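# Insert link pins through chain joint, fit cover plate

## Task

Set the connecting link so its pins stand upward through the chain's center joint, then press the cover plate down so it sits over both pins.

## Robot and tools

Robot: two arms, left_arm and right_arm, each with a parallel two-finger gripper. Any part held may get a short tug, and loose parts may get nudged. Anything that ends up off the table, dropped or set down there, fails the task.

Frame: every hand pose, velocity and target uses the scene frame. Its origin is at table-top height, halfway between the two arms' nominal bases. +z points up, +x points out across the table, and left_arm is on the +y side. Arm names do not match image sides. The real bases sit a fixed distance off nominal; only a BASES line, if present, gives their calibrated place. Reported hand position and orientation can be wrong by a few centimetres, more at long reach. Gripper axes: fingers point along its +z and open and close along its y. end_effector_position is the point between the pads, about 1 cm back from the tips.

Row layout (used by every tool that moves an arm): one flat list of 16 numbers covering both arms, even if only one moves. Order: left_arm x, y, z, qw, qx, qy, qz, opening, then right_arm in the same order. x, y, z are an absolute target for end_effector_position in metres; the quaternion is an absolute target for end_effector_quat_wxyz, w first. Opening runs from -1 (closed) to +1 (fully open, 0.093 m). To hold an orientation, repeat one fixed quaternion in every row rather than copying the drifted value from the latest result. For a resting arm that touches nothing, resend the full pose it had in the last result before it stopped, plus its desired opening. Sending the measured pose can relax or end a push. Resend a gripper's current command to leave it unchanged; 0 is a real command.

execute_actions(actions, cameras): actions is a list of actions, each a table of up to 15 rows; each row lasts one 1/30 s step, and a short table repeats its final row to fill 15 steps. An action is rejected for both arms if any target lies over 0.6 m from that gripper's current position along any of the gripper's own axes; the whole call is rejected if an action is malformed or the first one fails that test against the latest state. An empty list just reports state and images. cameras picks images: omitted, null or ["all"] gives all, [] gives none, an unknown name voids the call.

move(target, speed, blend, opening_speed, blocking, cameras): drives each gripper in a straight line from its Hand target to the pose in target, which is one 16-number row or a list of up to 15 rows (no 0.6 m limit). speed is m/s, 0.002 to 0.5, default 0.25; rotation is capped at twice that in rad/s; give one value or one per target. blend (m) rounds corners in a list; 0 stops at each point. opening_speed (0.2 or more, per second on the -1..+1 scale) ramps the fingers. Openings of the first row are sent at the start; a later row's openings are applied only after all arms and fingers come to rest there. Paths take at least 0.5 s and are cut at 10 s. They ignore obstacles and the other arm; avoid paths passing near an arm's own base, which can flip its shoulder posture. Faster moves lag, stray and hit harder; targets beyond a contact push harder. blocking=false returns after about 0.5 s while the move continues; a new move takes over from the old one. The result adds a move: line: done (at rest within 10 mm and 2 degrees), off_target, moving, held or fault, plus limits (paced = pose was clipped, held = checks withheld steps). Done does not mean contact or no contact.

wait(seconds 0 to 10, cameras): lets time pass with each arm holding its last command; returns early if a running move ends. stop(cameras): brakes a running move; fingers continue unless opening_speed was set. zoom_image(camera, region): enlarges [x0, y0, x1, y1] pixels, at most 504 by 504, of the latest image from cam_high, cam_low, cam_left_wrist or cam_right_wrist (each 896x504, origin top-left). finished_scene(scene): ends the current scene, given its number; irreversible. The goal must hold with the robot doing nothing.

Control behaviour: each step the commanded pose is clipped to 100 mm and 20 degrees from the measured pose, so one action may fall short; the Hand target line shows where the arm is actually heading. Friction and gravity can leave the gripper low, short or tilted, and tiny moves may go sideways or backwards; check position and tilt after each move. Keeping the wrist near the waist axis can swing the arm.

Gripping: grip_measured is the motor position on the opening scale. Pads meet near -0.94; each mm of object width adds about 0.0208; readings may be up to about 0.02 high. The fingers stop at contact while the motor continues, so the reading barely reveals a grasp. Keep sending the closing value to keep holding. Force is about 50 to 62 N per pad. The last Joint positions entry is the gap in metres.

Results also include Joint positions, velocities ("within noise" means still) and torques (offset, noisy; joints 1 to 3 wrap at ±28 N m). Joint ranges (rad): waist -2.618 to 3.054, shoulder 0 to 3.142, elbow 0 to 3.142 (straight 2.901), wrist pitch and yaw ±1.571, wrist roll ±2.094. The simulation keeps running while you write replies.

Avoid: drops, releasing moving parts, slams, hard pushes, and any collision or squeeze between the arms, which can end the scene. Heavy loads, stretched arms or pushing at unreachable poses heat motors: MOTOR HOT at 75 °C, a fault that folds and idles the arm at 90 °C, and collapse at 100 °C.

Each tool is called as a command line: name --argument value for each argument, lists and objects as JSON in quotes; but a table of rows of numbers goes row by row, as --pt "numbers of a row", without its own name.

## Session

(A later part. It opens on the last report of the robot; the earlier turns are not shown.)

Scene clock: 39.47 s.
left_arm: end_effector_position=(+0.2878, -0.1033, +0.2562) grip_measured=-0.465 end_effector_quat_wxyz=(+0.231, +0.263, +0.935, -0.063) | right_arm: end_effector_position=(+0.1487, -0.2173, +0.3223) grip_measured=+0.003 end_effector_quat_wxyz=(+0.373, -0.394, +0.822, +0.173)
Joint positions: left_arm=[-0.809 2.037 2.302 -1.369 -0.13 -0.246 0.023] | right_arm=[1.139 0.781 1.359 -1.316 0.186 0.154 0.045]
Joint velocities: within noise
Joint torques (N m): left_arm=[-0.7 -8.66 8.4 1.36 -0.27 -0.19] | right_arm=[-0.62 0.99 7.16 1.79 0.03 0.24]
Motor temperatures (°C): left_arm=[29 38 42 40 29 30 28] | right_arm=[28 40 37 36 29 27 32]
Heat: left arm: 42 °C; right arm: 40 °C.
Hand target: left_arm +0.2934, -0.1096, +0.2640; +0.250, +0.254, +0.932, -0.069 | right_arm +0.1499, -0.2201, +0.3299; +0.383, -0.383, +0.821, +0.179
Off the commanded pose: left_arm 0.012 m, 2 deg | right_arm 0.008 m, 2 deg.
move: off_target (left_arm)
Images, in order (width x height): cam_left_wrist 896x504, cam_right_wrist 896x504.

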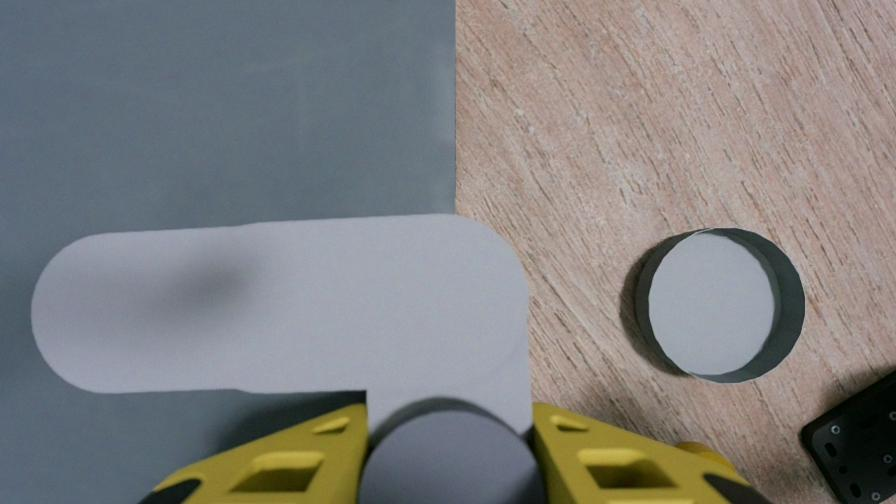

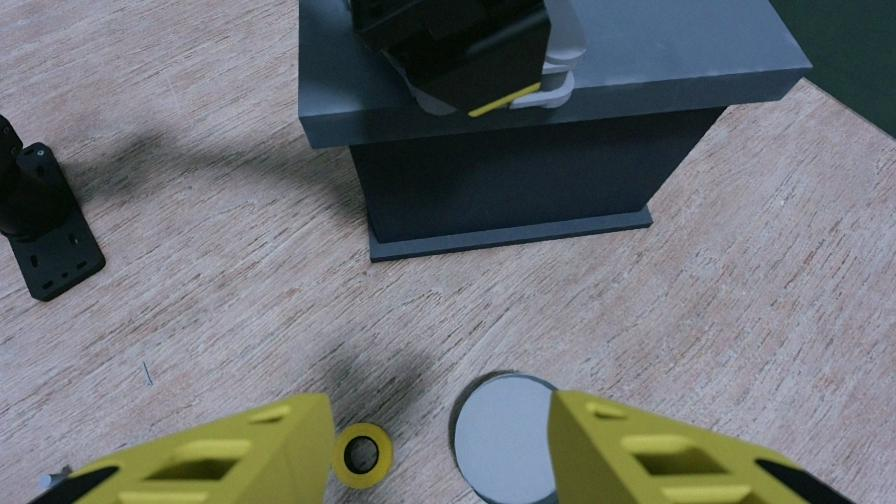

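move --pt "0.2918 -0.1132 0.264 0.2497 0.2540 0.9319 -0.0681 -0.6 0.15 -0.22 0.33 0.383 -0.383 0.8214 0.1786 0.0" --pt "0.2918 -0.1132 0.264 0.2497 0.2540 0.9319 -0.0681 0.0 0.15 -0.22 0.33 0.383 -0.383 0.8214 0.1786 0.0" --speed 0.04 --opening_speed 0.8 --cameras '["cam_left_wrist","cam_right_wrist"]'

move --pt "0.2900 -0.1100 0.32 0.2497 0.2540 0.9319 -0.0681 0.0 0.15 -0.22 0.33 0.383 -0.383 0.8214 0.1786 0.0" --pt "0.24 -0.03 0.40 0.2497 0.2540 0.9319 -0.0681 0.0 0.15 -0.22 0.33 0.383 -0.383 0.8214 0.1786 0.0" --speed '[0.08,0.2]' --blend '[0.02,0]'

Scene clock: 41.80 s.
left_arm: end_effector_position=(+0.2882, -0.1082, +0.2632) grip_measured=-0.002 end_effector_quat_wxyz=(+0.242, +0.260, +0.932, -0.067) | right_arm: end_effector_position=(+0.1487, -0.2173, +0.3223) grip_measured=+0.003 end_effector_quat_wxyz=(+0.373, -0.394, +0.822, +0.173)
Joint positions: left_arm=[-0.819 2.045 2.333 -1.37 -0.14 -0.257 0.045] | right_arm=[1.139 0.781 1.359 -1.316 0.186 0.154 0.045]
Joint velocities: within noise
Joint torques (N m): left_arm=[-0.65 -8.47 7.15 1.32 -0.26 -0.19] | right_arm=[-0.62 0.99 7.16 1.79 0.03 0.25]
Motor temperatures (°C): left_arm=[29 38 43 40 29 30 28] | right_arm=[28 40 37 37 29 27 32]
Heat: left arm: 43 °C; right arm: 40 °C.
Hand target: left_arm +0.2917, -0.1131, +0.2640; +0.250, +0.254, +0.932, -0.068 | right_arm +0.1499, -0.2201, +0.3299; +0.383, -0.383, +0.821, +0.179
Off the commanded pose: left_arm 0.006 m, 1 deg | right_arm 0.008 m, 2 deg.
move: done; target 2's new opening was sent with left_arm's hand 0.012 m and 2 deg from that target
Images, in order (width x height): cam_left_wrist 896x504, cam_right_wrist 896x504.

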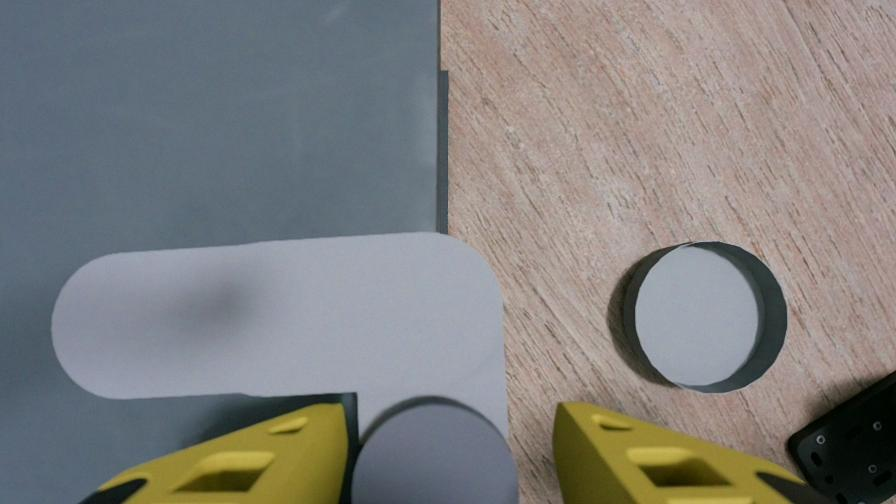

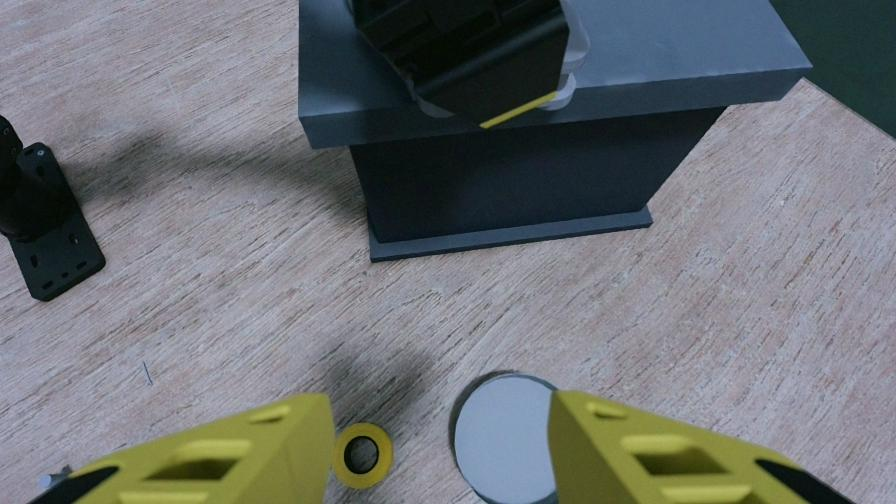

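Scene clock: 43.70 s.
left_arm: end_effector_position=(+0.2426, -0.0327, +0.4037) grip_measured=-0.002 end_effector_quat_wxyz=(+0.354, +0.242, +0.896, -0.119) | right_arm: end_effector_position=(+0.1487, -0.2173, +0.3223) grip_measured=+0.003 end_effector_quat_wxyz=(+0.373, -0.394, +0.822, +0.173)
Joint positions: left_arm=[-0.775 1.797 2.529 -1.549 -0.141 -0.209 0.045] | right_arm=[1.139 0.781 1.359 -1.316 0.186 0.154 0.045]
Joint velocities: within noise
Joint torques (N m): left_arm=[0.14 -6.57 3.6 1.48 -0.02 0.14] | right_arm=[-0.64 0.99 7.16 1.79 0.03 0.25]
Motor temperatures (°C): left_arm=[29 39 43 40 29 30 28] | right_arm=[28 40 37 37 29 27 32]
Heat: left arm: 43 °C; right arm: 40 °C.
Hand target: left_arm +0.2400, -0.0299, +0.3995; +0.344, +0.250, +0.898, -0.114 | right_arm +0.1499, -0.2201, +0.3299; +0.383, -0.383, +0.821, +0.179
Off the commanded pose: left_arm 0.005 m, 14 deg | right_arm 0.008 m, 2 deg.
joint sent to its limit (left arm) — joint 4 (wrist pitch), lower limit. The joint targets are off in orientation, not in position.
move: off_target (left_arm)

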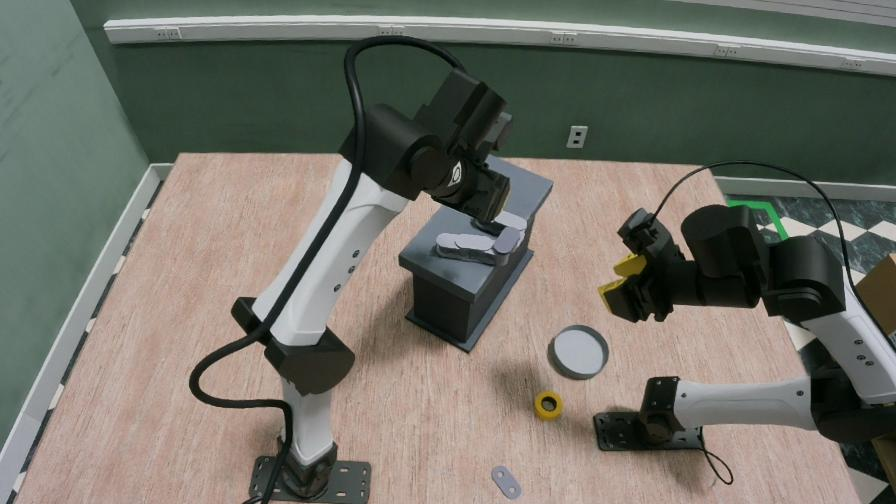

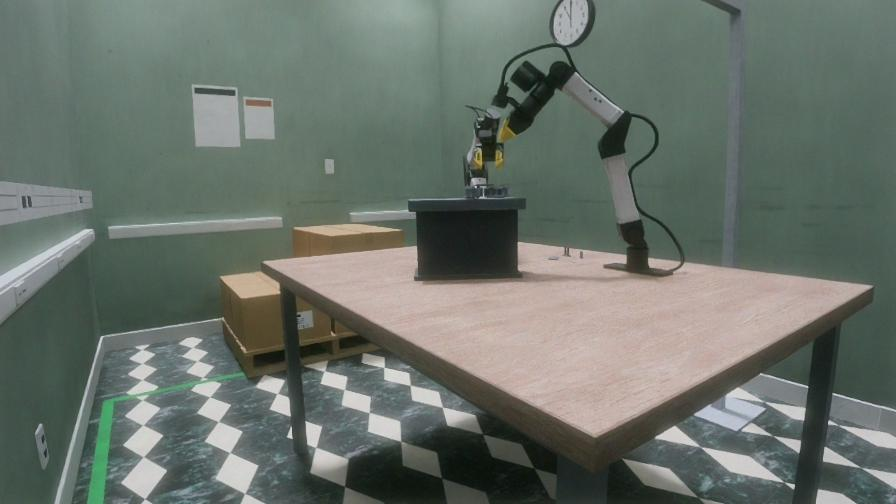

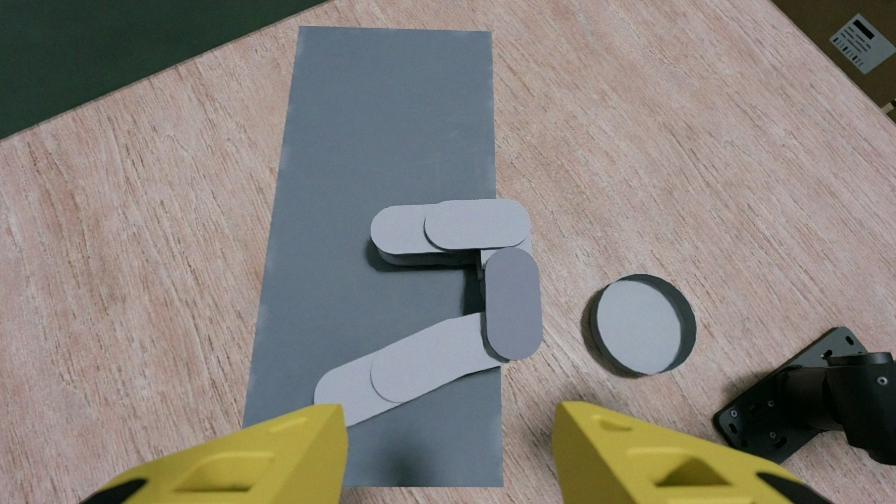

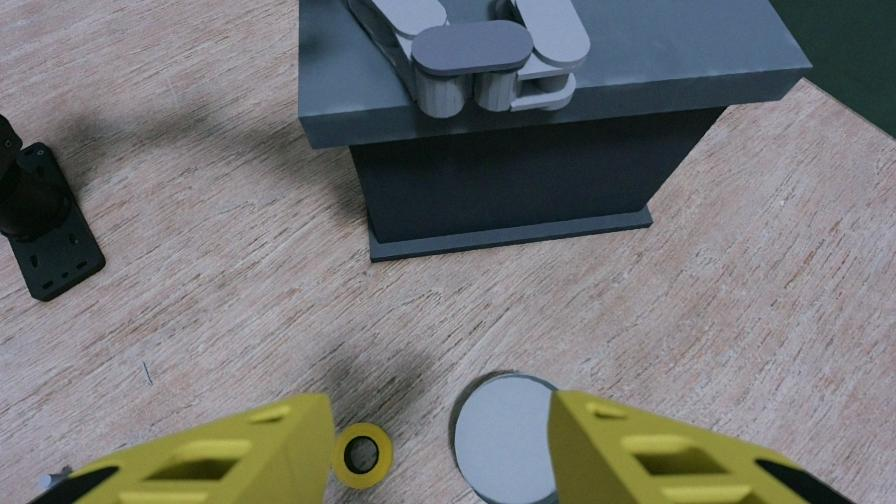

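zoom_image --camera "cam_right_wrist" --region '[340, 0, 620, 150]'

zoom_image --camera "cam_left_wrist" --region '[300, 180, 580, 450]'

Scaled by 1.800 from the camera's 896x504 image, which has a finer 1280x720 frame.

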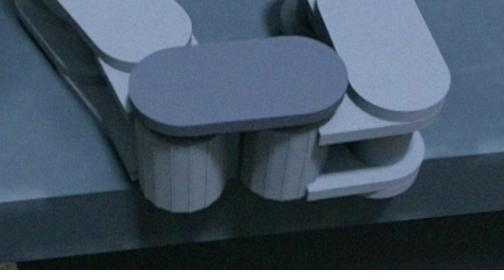

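Scaled by 1.800 from the camera's 896x504 image, which has a finer 1280x720 frame.

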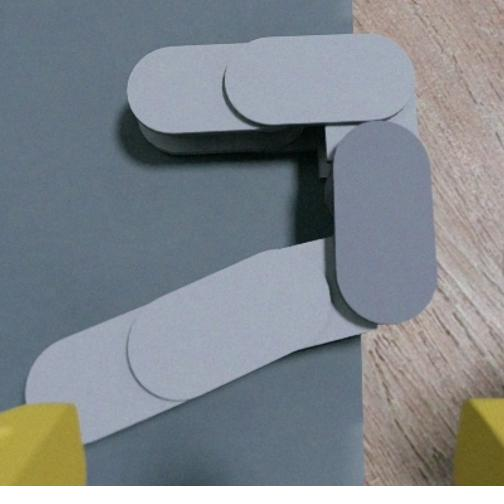

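move --pt "0.24 -0.03 0.41 0.344 0.25 0.898 -0.114 0.0 0.18 -0.22 0.34 0.2020 0.2020 0.6776 0.6776 0.4" --speed 0.25

Scene clock: 52.37 s.
left_arm: end_effector_position=(+0.2422, -0.0322, +0.4084) grip_measured=-0.002 end_effector_quat_wxyz=(+0.360, +0.243, +0.893, -0.122) | right_arm: end_effector_position=(+0.1804, -0.2202, +0.3432) grip_measured=+0.398 end_effector_quat_wxyz=(+0.205, +0.198, +0.679, +0.677)
Joint positions: left_arm=[-0.775 1.797 2.545 -1.549 -0.141 -0.204 0.045] | right_arm=[0.172 0.31 0.703 -0.393 -0.829 1.56 0.064]
Joint velocities: within noise
Joint torques (N m): left_arm=[0.09 -6.11 5.5 1.51 -0.03 0.12] | right_arm=[0.55 2.03 5.24 1.9 0.03 0.19]
Motor temperatures (°C): left_arm=[29 38 42 40 29 30 28] | right_arm=[28 40 37 37 29 27 32]
Heat: left arm: 42 °C; right arm: 40 °C.
Hand target: left_arm +0.2400, -0.0299, +0.4095; +0.358, +0.249, +0.892, -0.121 | right_arm +0.1801, -0.2200, +0.3400; +0.202, +0.202, +0.678, +0.678
Off the commanded pose: left_arm 0.003 m, 2 deg | right_arm 0.003 m, 1 deg.
joint sent to its limit (left arm) — joint 4 (wrist pitch), lower limit. The joint targets still meet the commanded pose.
move: done

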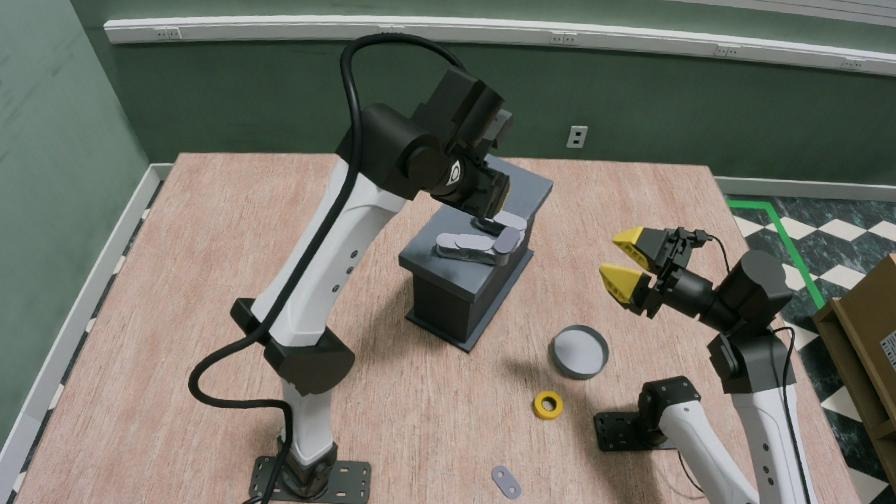

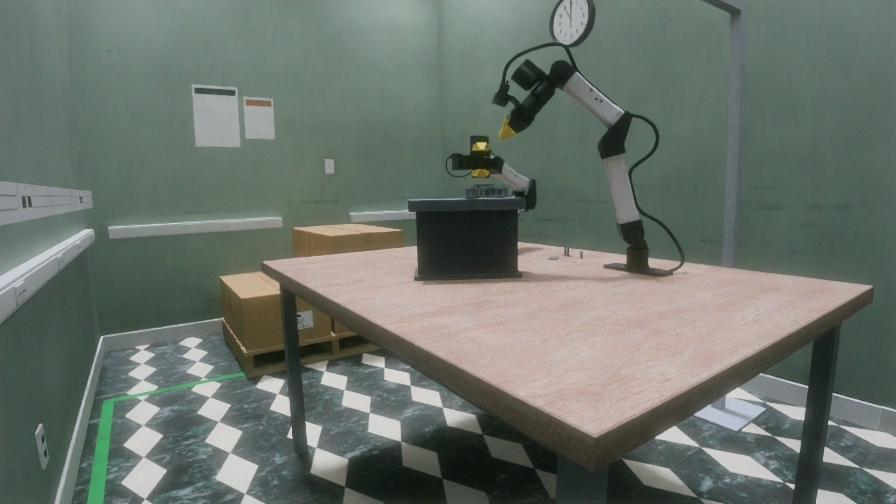

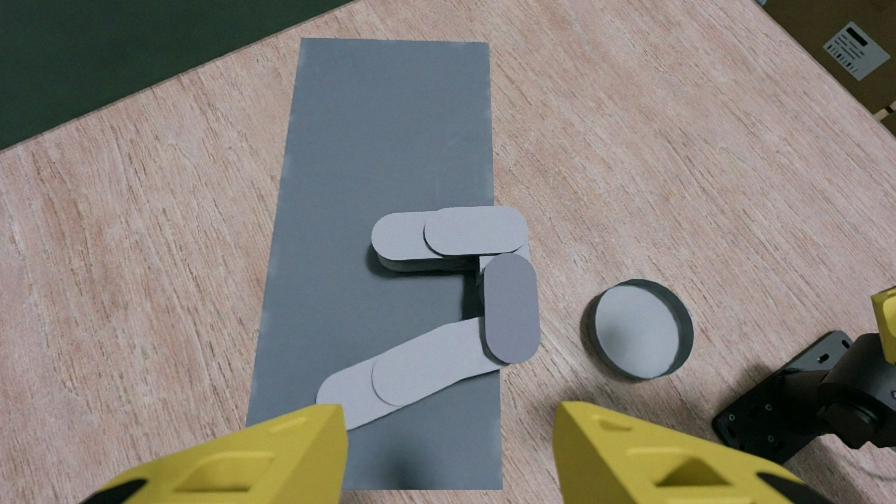

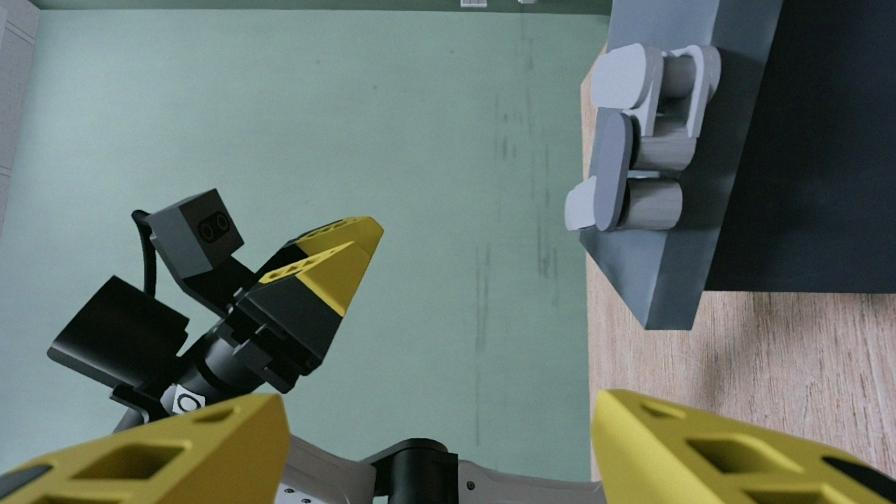

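zoom_image --camera "cam_right_wrist" --region '[540, 20, 760, 340]'

Scaled by 1.575 from the camera's 896x504 image, which has a finer 1280x720 frame.

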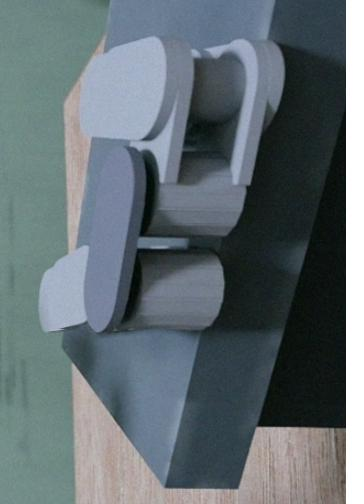

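move --pt "0.24 -0.03 0.41 0.344 0.25 0.898 -0.114 0.0 0.225 -0.1775 0.247 0.2020 0.2020 0.6776 0.6776 0.4" --speed 0.15

zoom_image --camera "cam_right_wrist" --region '[400, 100, 760, 504]'

Scene clock: 54.63 s.
left_arm: end_effector_position=(+0.2422, -0.0322, +0.4084) grip_measured=-0.002 end_effector_quat_wxyz=(+0.360, +0.243, +0.893, -0.122) | right_arm: end_effector_position=(+0.2234, -0.1792, +0.2553) grip_measured=+0.398 end_effector_quat_wxyz=(+0.210, +0.193, +0.673, +0.682)
Joint positions: left_arm=[-0.775 1.797 2.545 -1.549 -0.141 -0.204 0.045] | right_arm=[0.511 0.4 0.296 0.126 -0.49 1.561 0.064]
Joint velocities: within noise
Joint torques (N m): left_arm=[0.09 -6.09 5.49 1.51 -0.02 0.11] | right_arm=[0.54 2.35 6.53 2.03 -0.02 0.21]
Motor temperatures (°C): left_arm=[29 38 42 41 29 30 28] | right_arm=[28 40 37 38 29 27 32]
Heat: left arm: 42 °C; right arm: 40 °C.
Hand target: left_arm +0.2400, -0.0299, +0.4095; +0.358, +0.249, +0.892, -0.121 | right_arm +0.2248, -0.1776, +0.2469; +0.202, +0.202, +0.678, +0.677
Off the commanded pose: left_arm 0.003 m, 2 deg | right_arm 0.009 m, 2 deg.
joint sent to its limit (left arm) — joint 4 (wrist pitch), lower limit. The joint targets still meet the commanded pose.
move: done

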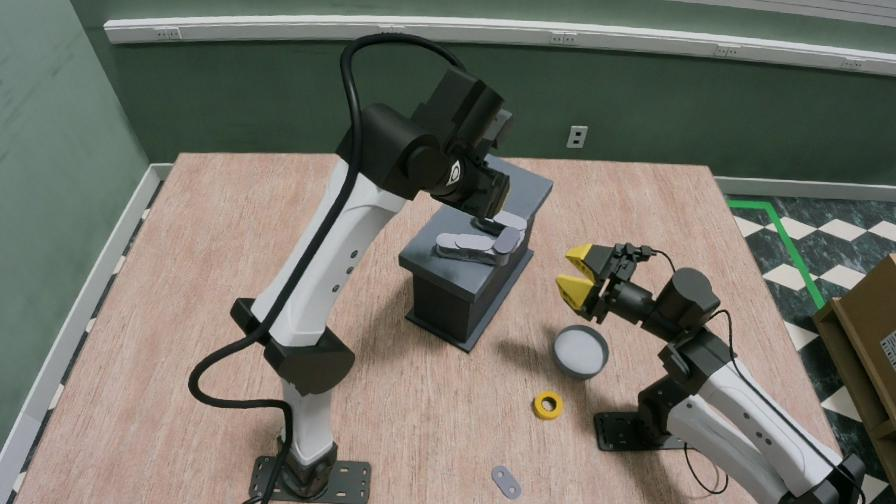

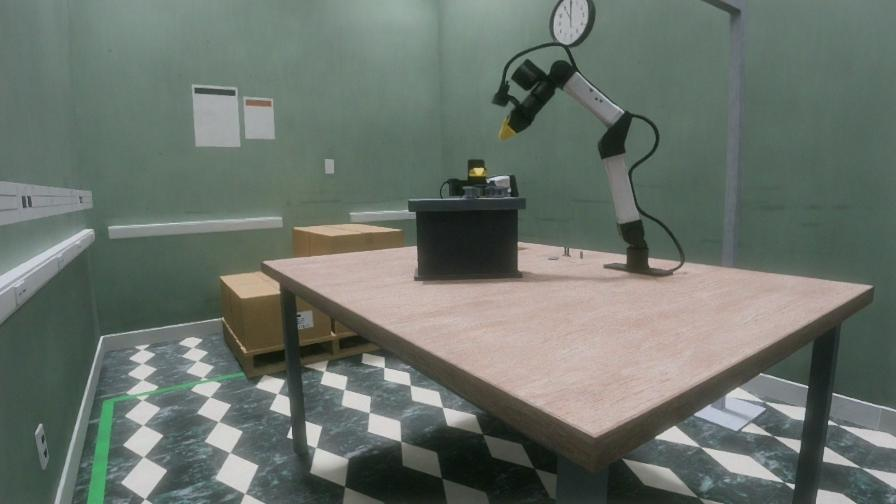

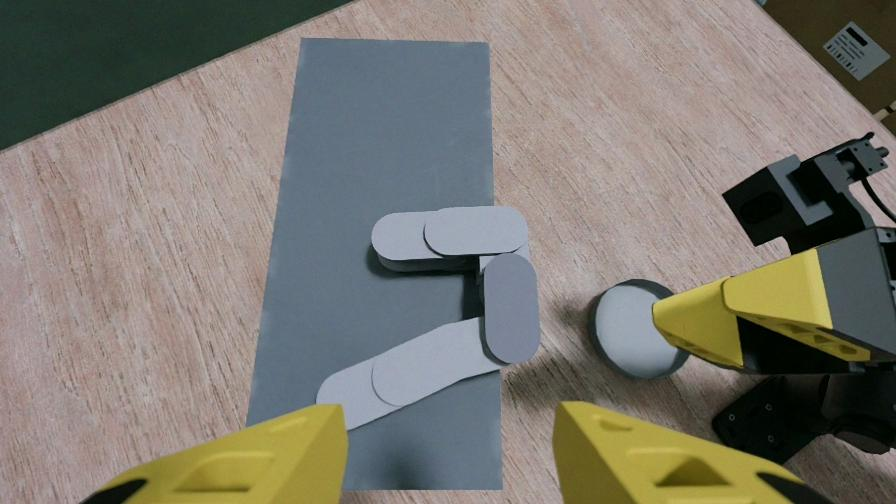

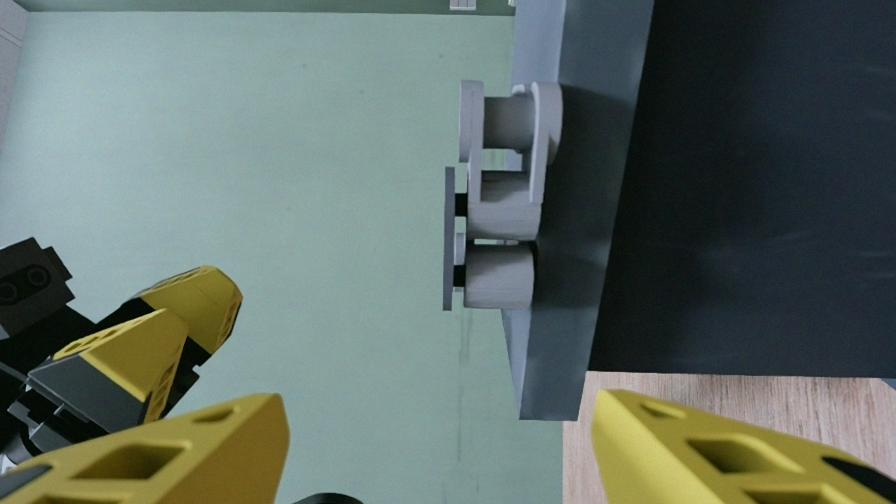

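Scaled by 1.248 from the camera's 896x504 image, which has a finer 1280x720 frame.

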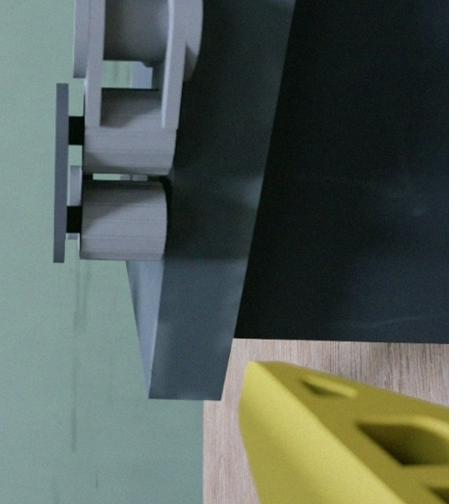

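move --pt "0.24 -0.03 0.41 0.344 0.25 0.898 -0.114 0.0 0.235 -0.162 0.230 0.2020 0.2020 0.6776 0.6776 0.4" --pt "0.24 -0.03 0.41 0.344 0.25 0.898 -0.114 0.0 0.2579 -0.1273 0.229 0.2020 0.2020 0.6776 0.6776 0.4" --speed 0.1 --blend '[0.01,0]' --cameras '["cam_left_wrist","cam_right_wrist"]'

zoom_image --camera "cam_right_wrist" --region '[250, 200, 700, 504]'

Scene clock: 57.97 s.
left_arm: end_effector_position=(+0.2422, -0.0322, +0.4084) grip_measured=-0.002 end_effector_quat_wxyz=(+0.360, +0.243, +0.893, -0.122) | right_arm: end_effector_position=(+0.2557, -0.1307, +0.2181) grip_measured=+0.398 end_effector_quat_wxyz=(+0.201, +0.203, +0.685, +0.671)
Joint positions: left_arm=[-0.775 1.797 2.545 -1.549 -0.141 -0.204 0.045] | right_arm=[0.686 0.842 0.248 0.573 -0.314 1.561 0.064]
Joint velocities: within noise
Joint torques (N m): left_arm=[0.12 -6.12 5.49 1.5 -0.02 0.11] | right_arm=[0.54 -0.46 9.89 2.07 -0.03 0.2]
Motor temperatures (°C): left_arm=[29 38 42 41 29 30 28] | right_arm=[28 40 37 38 29 27 32]
Heat: left arm: 42 °C; right arm: 40 °C.
Hand target: left_arm +0.2400, -0.0299, +0.4095; +0.358, +0.249, +0.892, -0.121 | right_arm +0.2576, -0.1277, +0.2291; +0.202, +0.202, +0.677, +0.678
Off the commanded pose: left_arm 0.003 m, 2 deg | right_arm 0.012 m, 1 deg.
joint sent to its limit (left arm) — joint 4 (wrist pitch), lower limit. The joint targets still meet the commanded pose.
move: off_target (right_arm)
Images, in order (width x height): cam_left_wrist 896x504, cam_right_wrist 896x504.

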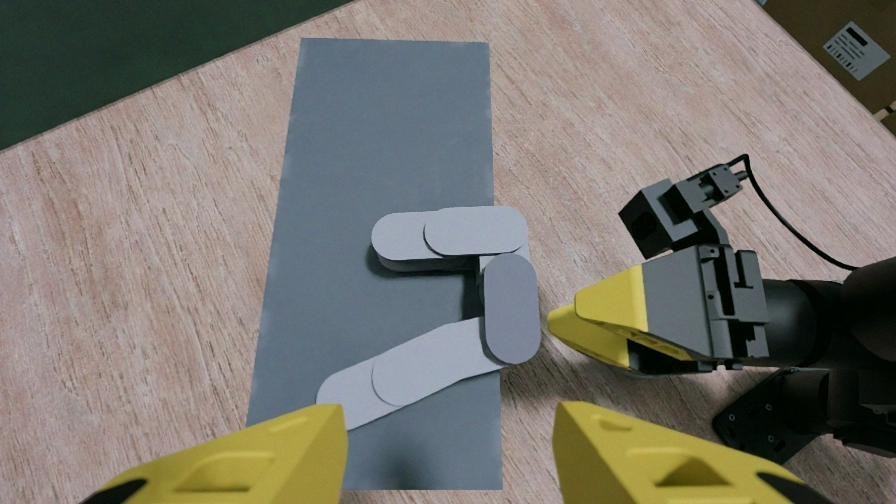

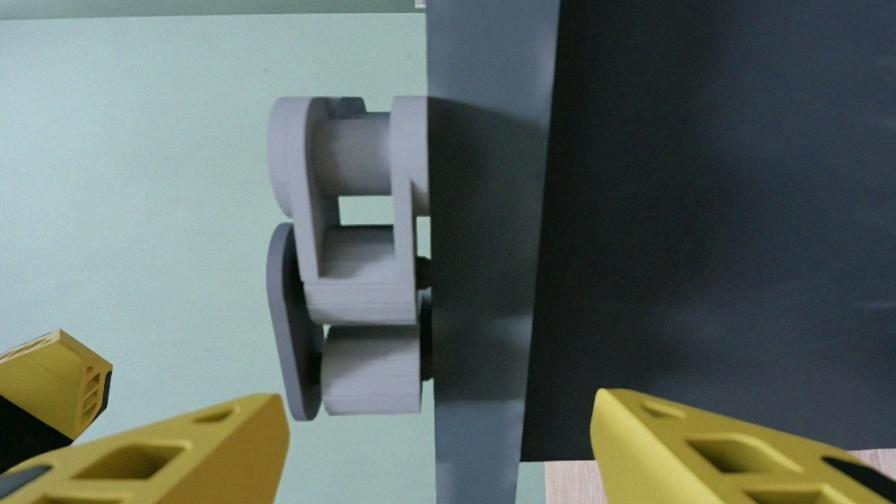

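Scaled by 1.120 from the camera's 896x504 image, which has a finer 1280x720 frame.

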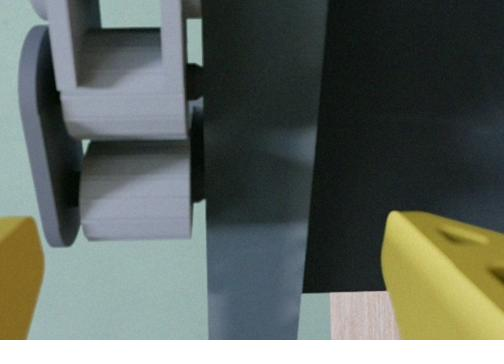

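move --pt "0.24 -0.03 0.41 0.344 0.25 0.898 -0.114 0.0 0.2579 -0.1273 0.252 0.2020 0.2020 0.6776 0.6776 0.4" --pt "0.24 -0.03 0.41 0.344 0.25 0.898 -0.114 0.0 0.2689 -0.1106 0.251 0.2020 0.2020 0.6776 0.6776 0.4" --speed 0.06 --cameras '["cam_left_wrist","cam_right_wrist"]'

zoom_image --camera "cam_left_wrist" --region '[450, 220, 650, 400]'

Scene clock: 60.37 s.
left_arm: end_effector_position=(+0.2422, -0.0322, +0.4084) grip_measured=-0.002 end_effector_quat_wxyz=(+0.360, +0.243, +0.893, -0.122) | right_arm: end_effector_position=(+0.2668, -0.1141, +0.2413) grip_measured=+0.398 end_effector_quat_wxyz=(+0.201, +0.202, +0.684, +0.671)
Joint positions: left_arm=[-0.775 1.797 2.545 -1.549 -0.141 -0.204 0.045] | right_arm=[0.72 0.92 0.365 0.537 -0.281 1.562 0.064]
Joint velocities: within noise
Joint torques (N m): left_arm=[0.09 -6.12 5.49 1.5 -0.03 0.11] | right_arm=[0.55 -0.96 9.87 2.07 -0.02 0.2]
Motor temperatures (°C): left_arm=[29 38 42 41 29 30 28] | right_arm=[28 40 38 38 29 27 32]
Heat: left arm: 42 °C; right arm: 40 °C.
Hand target: left_arm +0.2400, -0.0299, +0.4095; +0.358, +0.249, +0.892, -0.121 | right_arm +0.2686, -0.1109, +0.2510; +0.202, +0.202, +0.678, +0.678
Off the commanded pose: left_arm 0.003 m, 2 deg | right_arm 0.011 m, 1 deg.
joint sent to its limit (left arm) — joint 4 (wrist pitch), lower limit. The joint targets still meet the commanded pose.
move: off_target (right_arm)
Images, in order (width x height): cam_left_wrist 896x504, cam_right_wrist 896x504.

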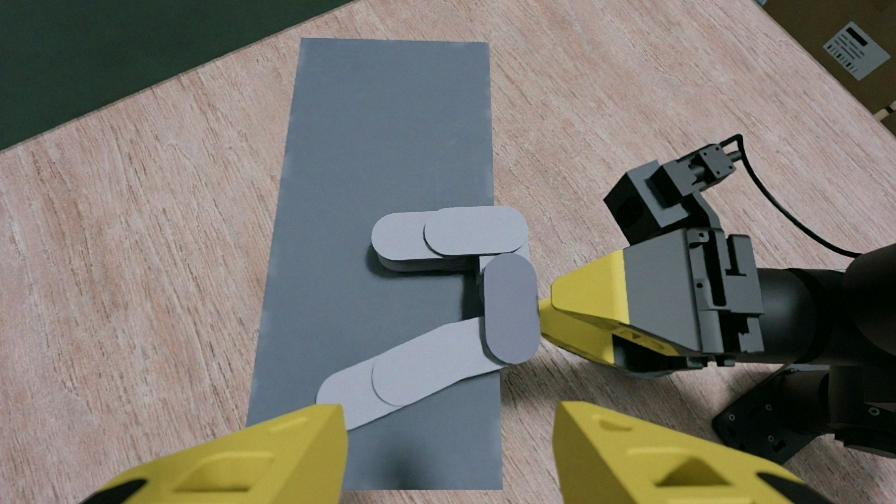

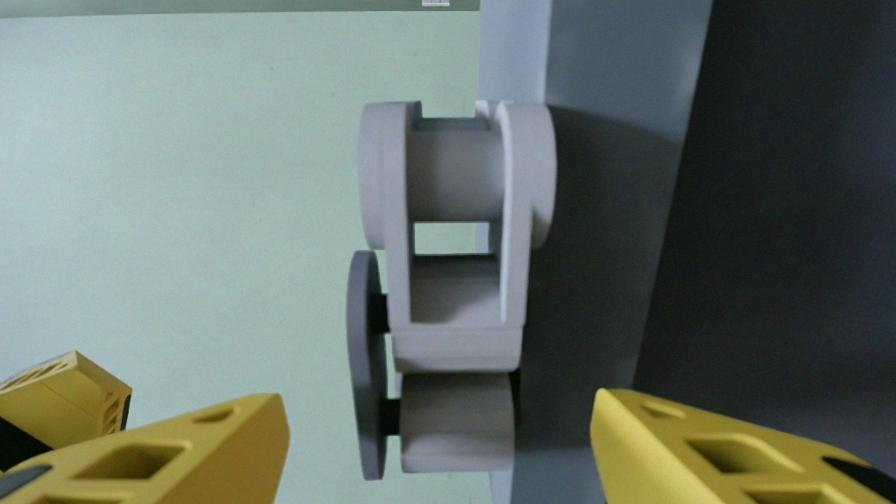

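Scaled by 2.520 from the camera's 896x504 image, which has a finer 1280x720 frame.

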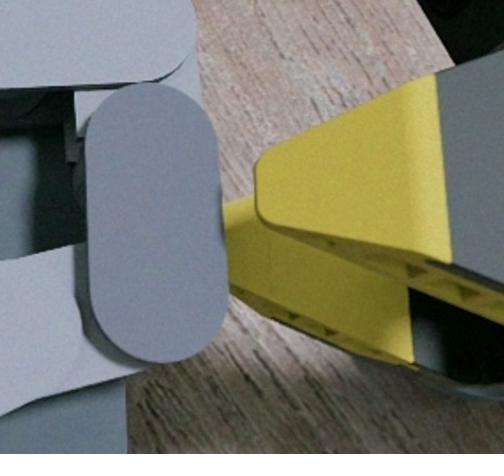

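move --pt "0.24 -0.03 0.41 0.344 0.25 0.898 -0.114 0.0 0.2798 -0.0884 0.250 0.2020 0.2020 0.6776 0.6776 0.4" --speed 0.05 --cameras '["cam_left_wrist","cam_right_wrist"]'

zoom_image --camera "cam_left_wrist" --region '[450, 220, 650, 400]'

Scene clock: 61.90 s.
left_arm: end_effector_position=(+0.2422, -0.0322, +0.4084) grip_measured=-0.002 end_effector_quat_wxyz=(+0.360, +0.243, +0.893, -0.122) | right_arm: end_effector_position=(+0.2757, -0.0934, +0.2377) grip_measured=+0.398 end_effector_quat_wxyz=(+0.197, +0.202, +0.689, +0.668)
Joint positions: left_arm=[-0.775 1.797 2.545 -1.549 -0.141 -0.204 0.045] | right_arm=[0.765 1.048 0.412 0.605 -0.243 1.562 0.064]
Joint velocities: within noise
Joint torques (N m): left_arm=[0.1 -6.09 5.49 1.51 -0.03 0.11] | right_arm=[0.75 -1.17 10.02 2.24 0.06 0.19]
Motor temperatures (°C): left_arm=[29 38 42 41 29 30 28] | right_arm=[28 40 38 38 29 27 32]
Heat: left arm: 42 °C; right arm: 40 °C.
Hand target: left_arm +0.2400, -0.0299, +0.4095; +0.358, +0.249, +0.892, -0.121 | right_arm +0.2793, -0.0890, +0.2501; +0.202, +0.202, +0.678, +0.678
Off the commanded pose: left_arm 0.003 m, 2 deg | right_arm 0.014 m, 2 deg.
joint sent to its limit (left arm) — joint 4 (wrist pitch), lower limit. The joint targets still meet the commanded pose.
move: off_target (right_arm)
Images, in order (width x height): cam_left_wrist 896x504, cam_right_wrist 896x504.

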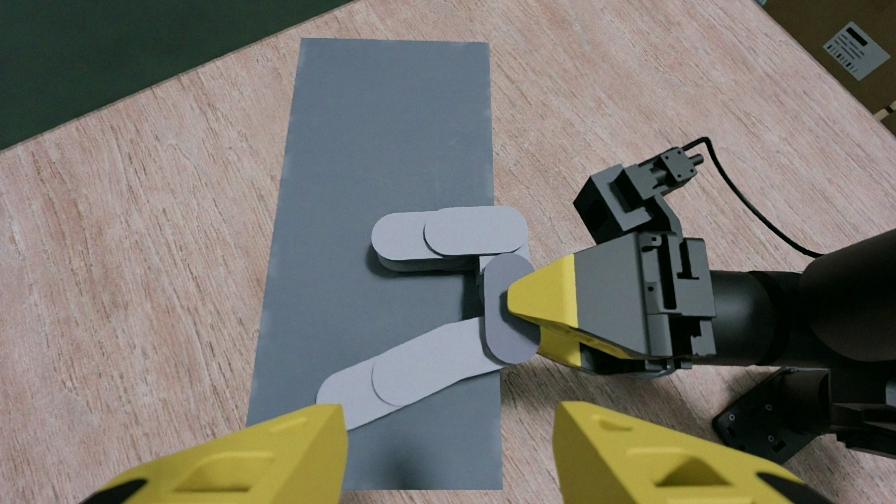

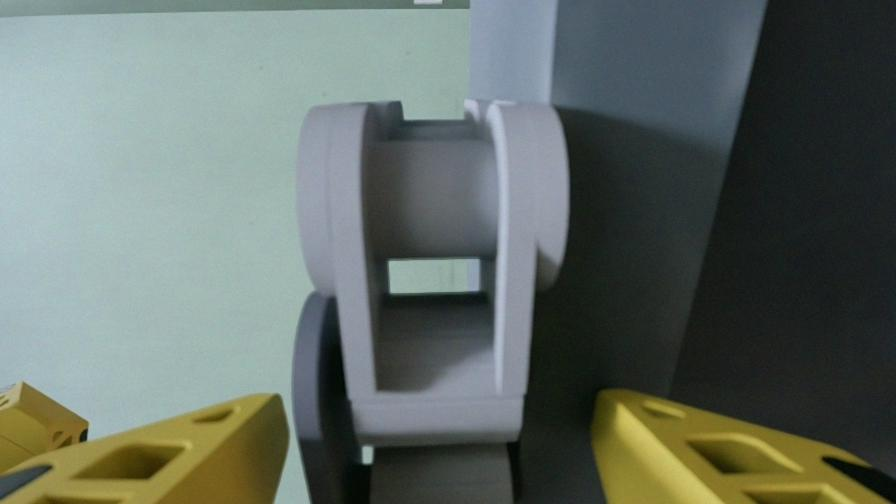

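Scaled by 2.520 from the camera's 896x504 image, which has a finer 1280x720 frame.

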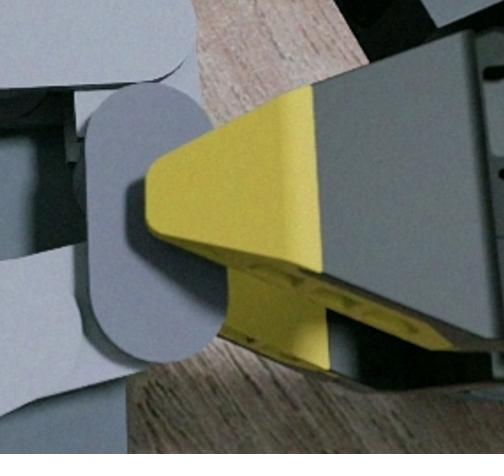

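move --pt "0.24 -0.03 0.41 0.344 0.25 0.898 -0.114 0.0 0.2782 -0.0908 0.252 0.2020 0.2020 0.6776 0.6776 0.4" --speed 0.03 --cameras '["cam_left_wrist","cam_right_wrist"]'

zoom_image --camera "cam_left_wrist" --region '[450, 220, 650, 400]'

zoom_image --camera "cam_low" --region '[420, 140, 580, 230]'

Scene clock: 64.33 s.
left_arm: end_effector_position=(+0.2422, -0.0322, +0.4084) grip_measured=-0.002 end_effector_quat_wxyz=(+0.360, +0.243, +0.893, -0.122) | right_arm: end_effector_position=(+0.2757, -0.0934, +0.2376) grip_measured=+0.398 end_effector_quat_wxyz=(+0.196, +0.202, +0.689, +0.668)
Joint positions: left_arm=[-0.775 1.797 2.545 -1.549 -0.141 -0.204 0.045] | right_arm=[0.765 1.047 0.412 0.604 -0.243 1.563 0.064]
Joint velocities: within noise
Joint torques (N m): left_arm=[0.13 -6.12 5.49 1.5 -0.03 0.11] | right_arm=[0.51 -3.04 9.99 2.08 0.03 0.19]
Motor temperatures (°C): left_arm=[29 38 42 41 29 30 28] | right_arm=[28 40 39 38 29 27 32]
Heat: left arm: 42 °C; right arm: 40 °C.
Hand target: left_arm +0.2400, -0.0299, +0.4095; +0.358, +0.249, +0.892, -0.121 | right_arm +0.2778, -0.0912, +0.2520; +0.202, +0.202, +0.677, +0.678
Off the commanded pose: left_arm 0.003 m, 2 deg | right_arm 0.015 m, 2 deg.
joint sent to its limit (left arm) — joint 4 (wrist pitch), lower limit. The joint targets still meet the commanded pose.
move: off_target (right_arm)
Images, in order (width x height): cam_left_wrist 896x504, cam_right_wrist 896x504.

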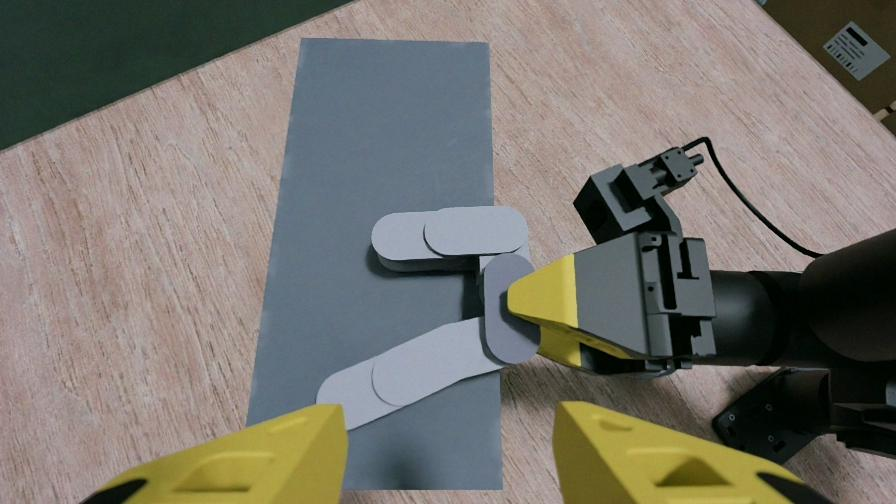

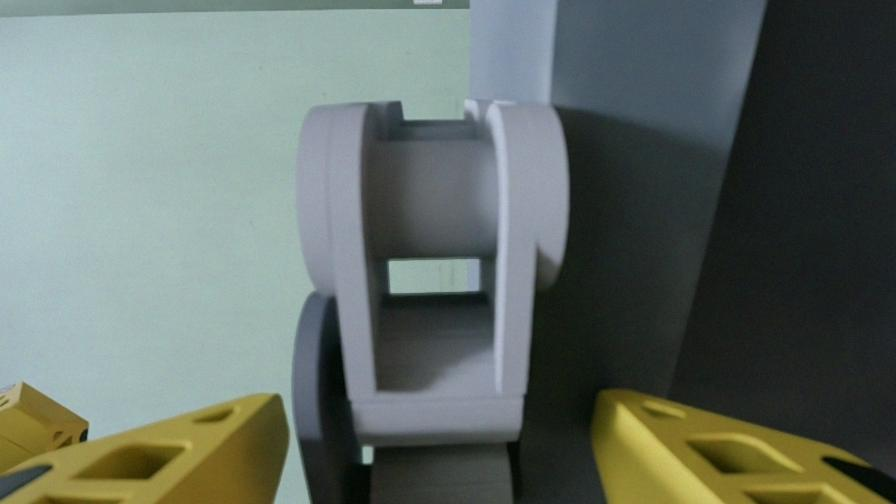

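Scaled by 2.520 from the camera's 896x504 image, which has a finer 1280x720 frame.

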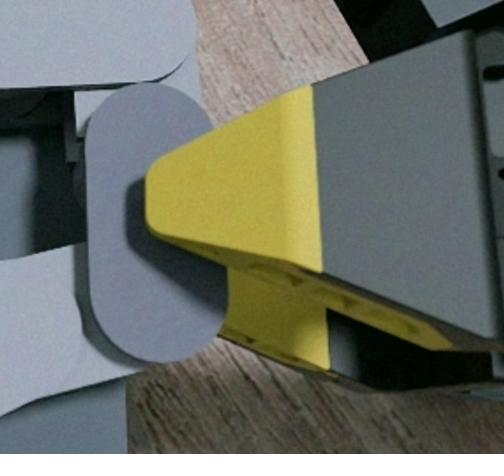

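This scene's latest camera images include none from cam_low. They are from: cam_left_wrist, cam_right_wrist. cam_low's image comes with the result of a call that names it in "cameras".


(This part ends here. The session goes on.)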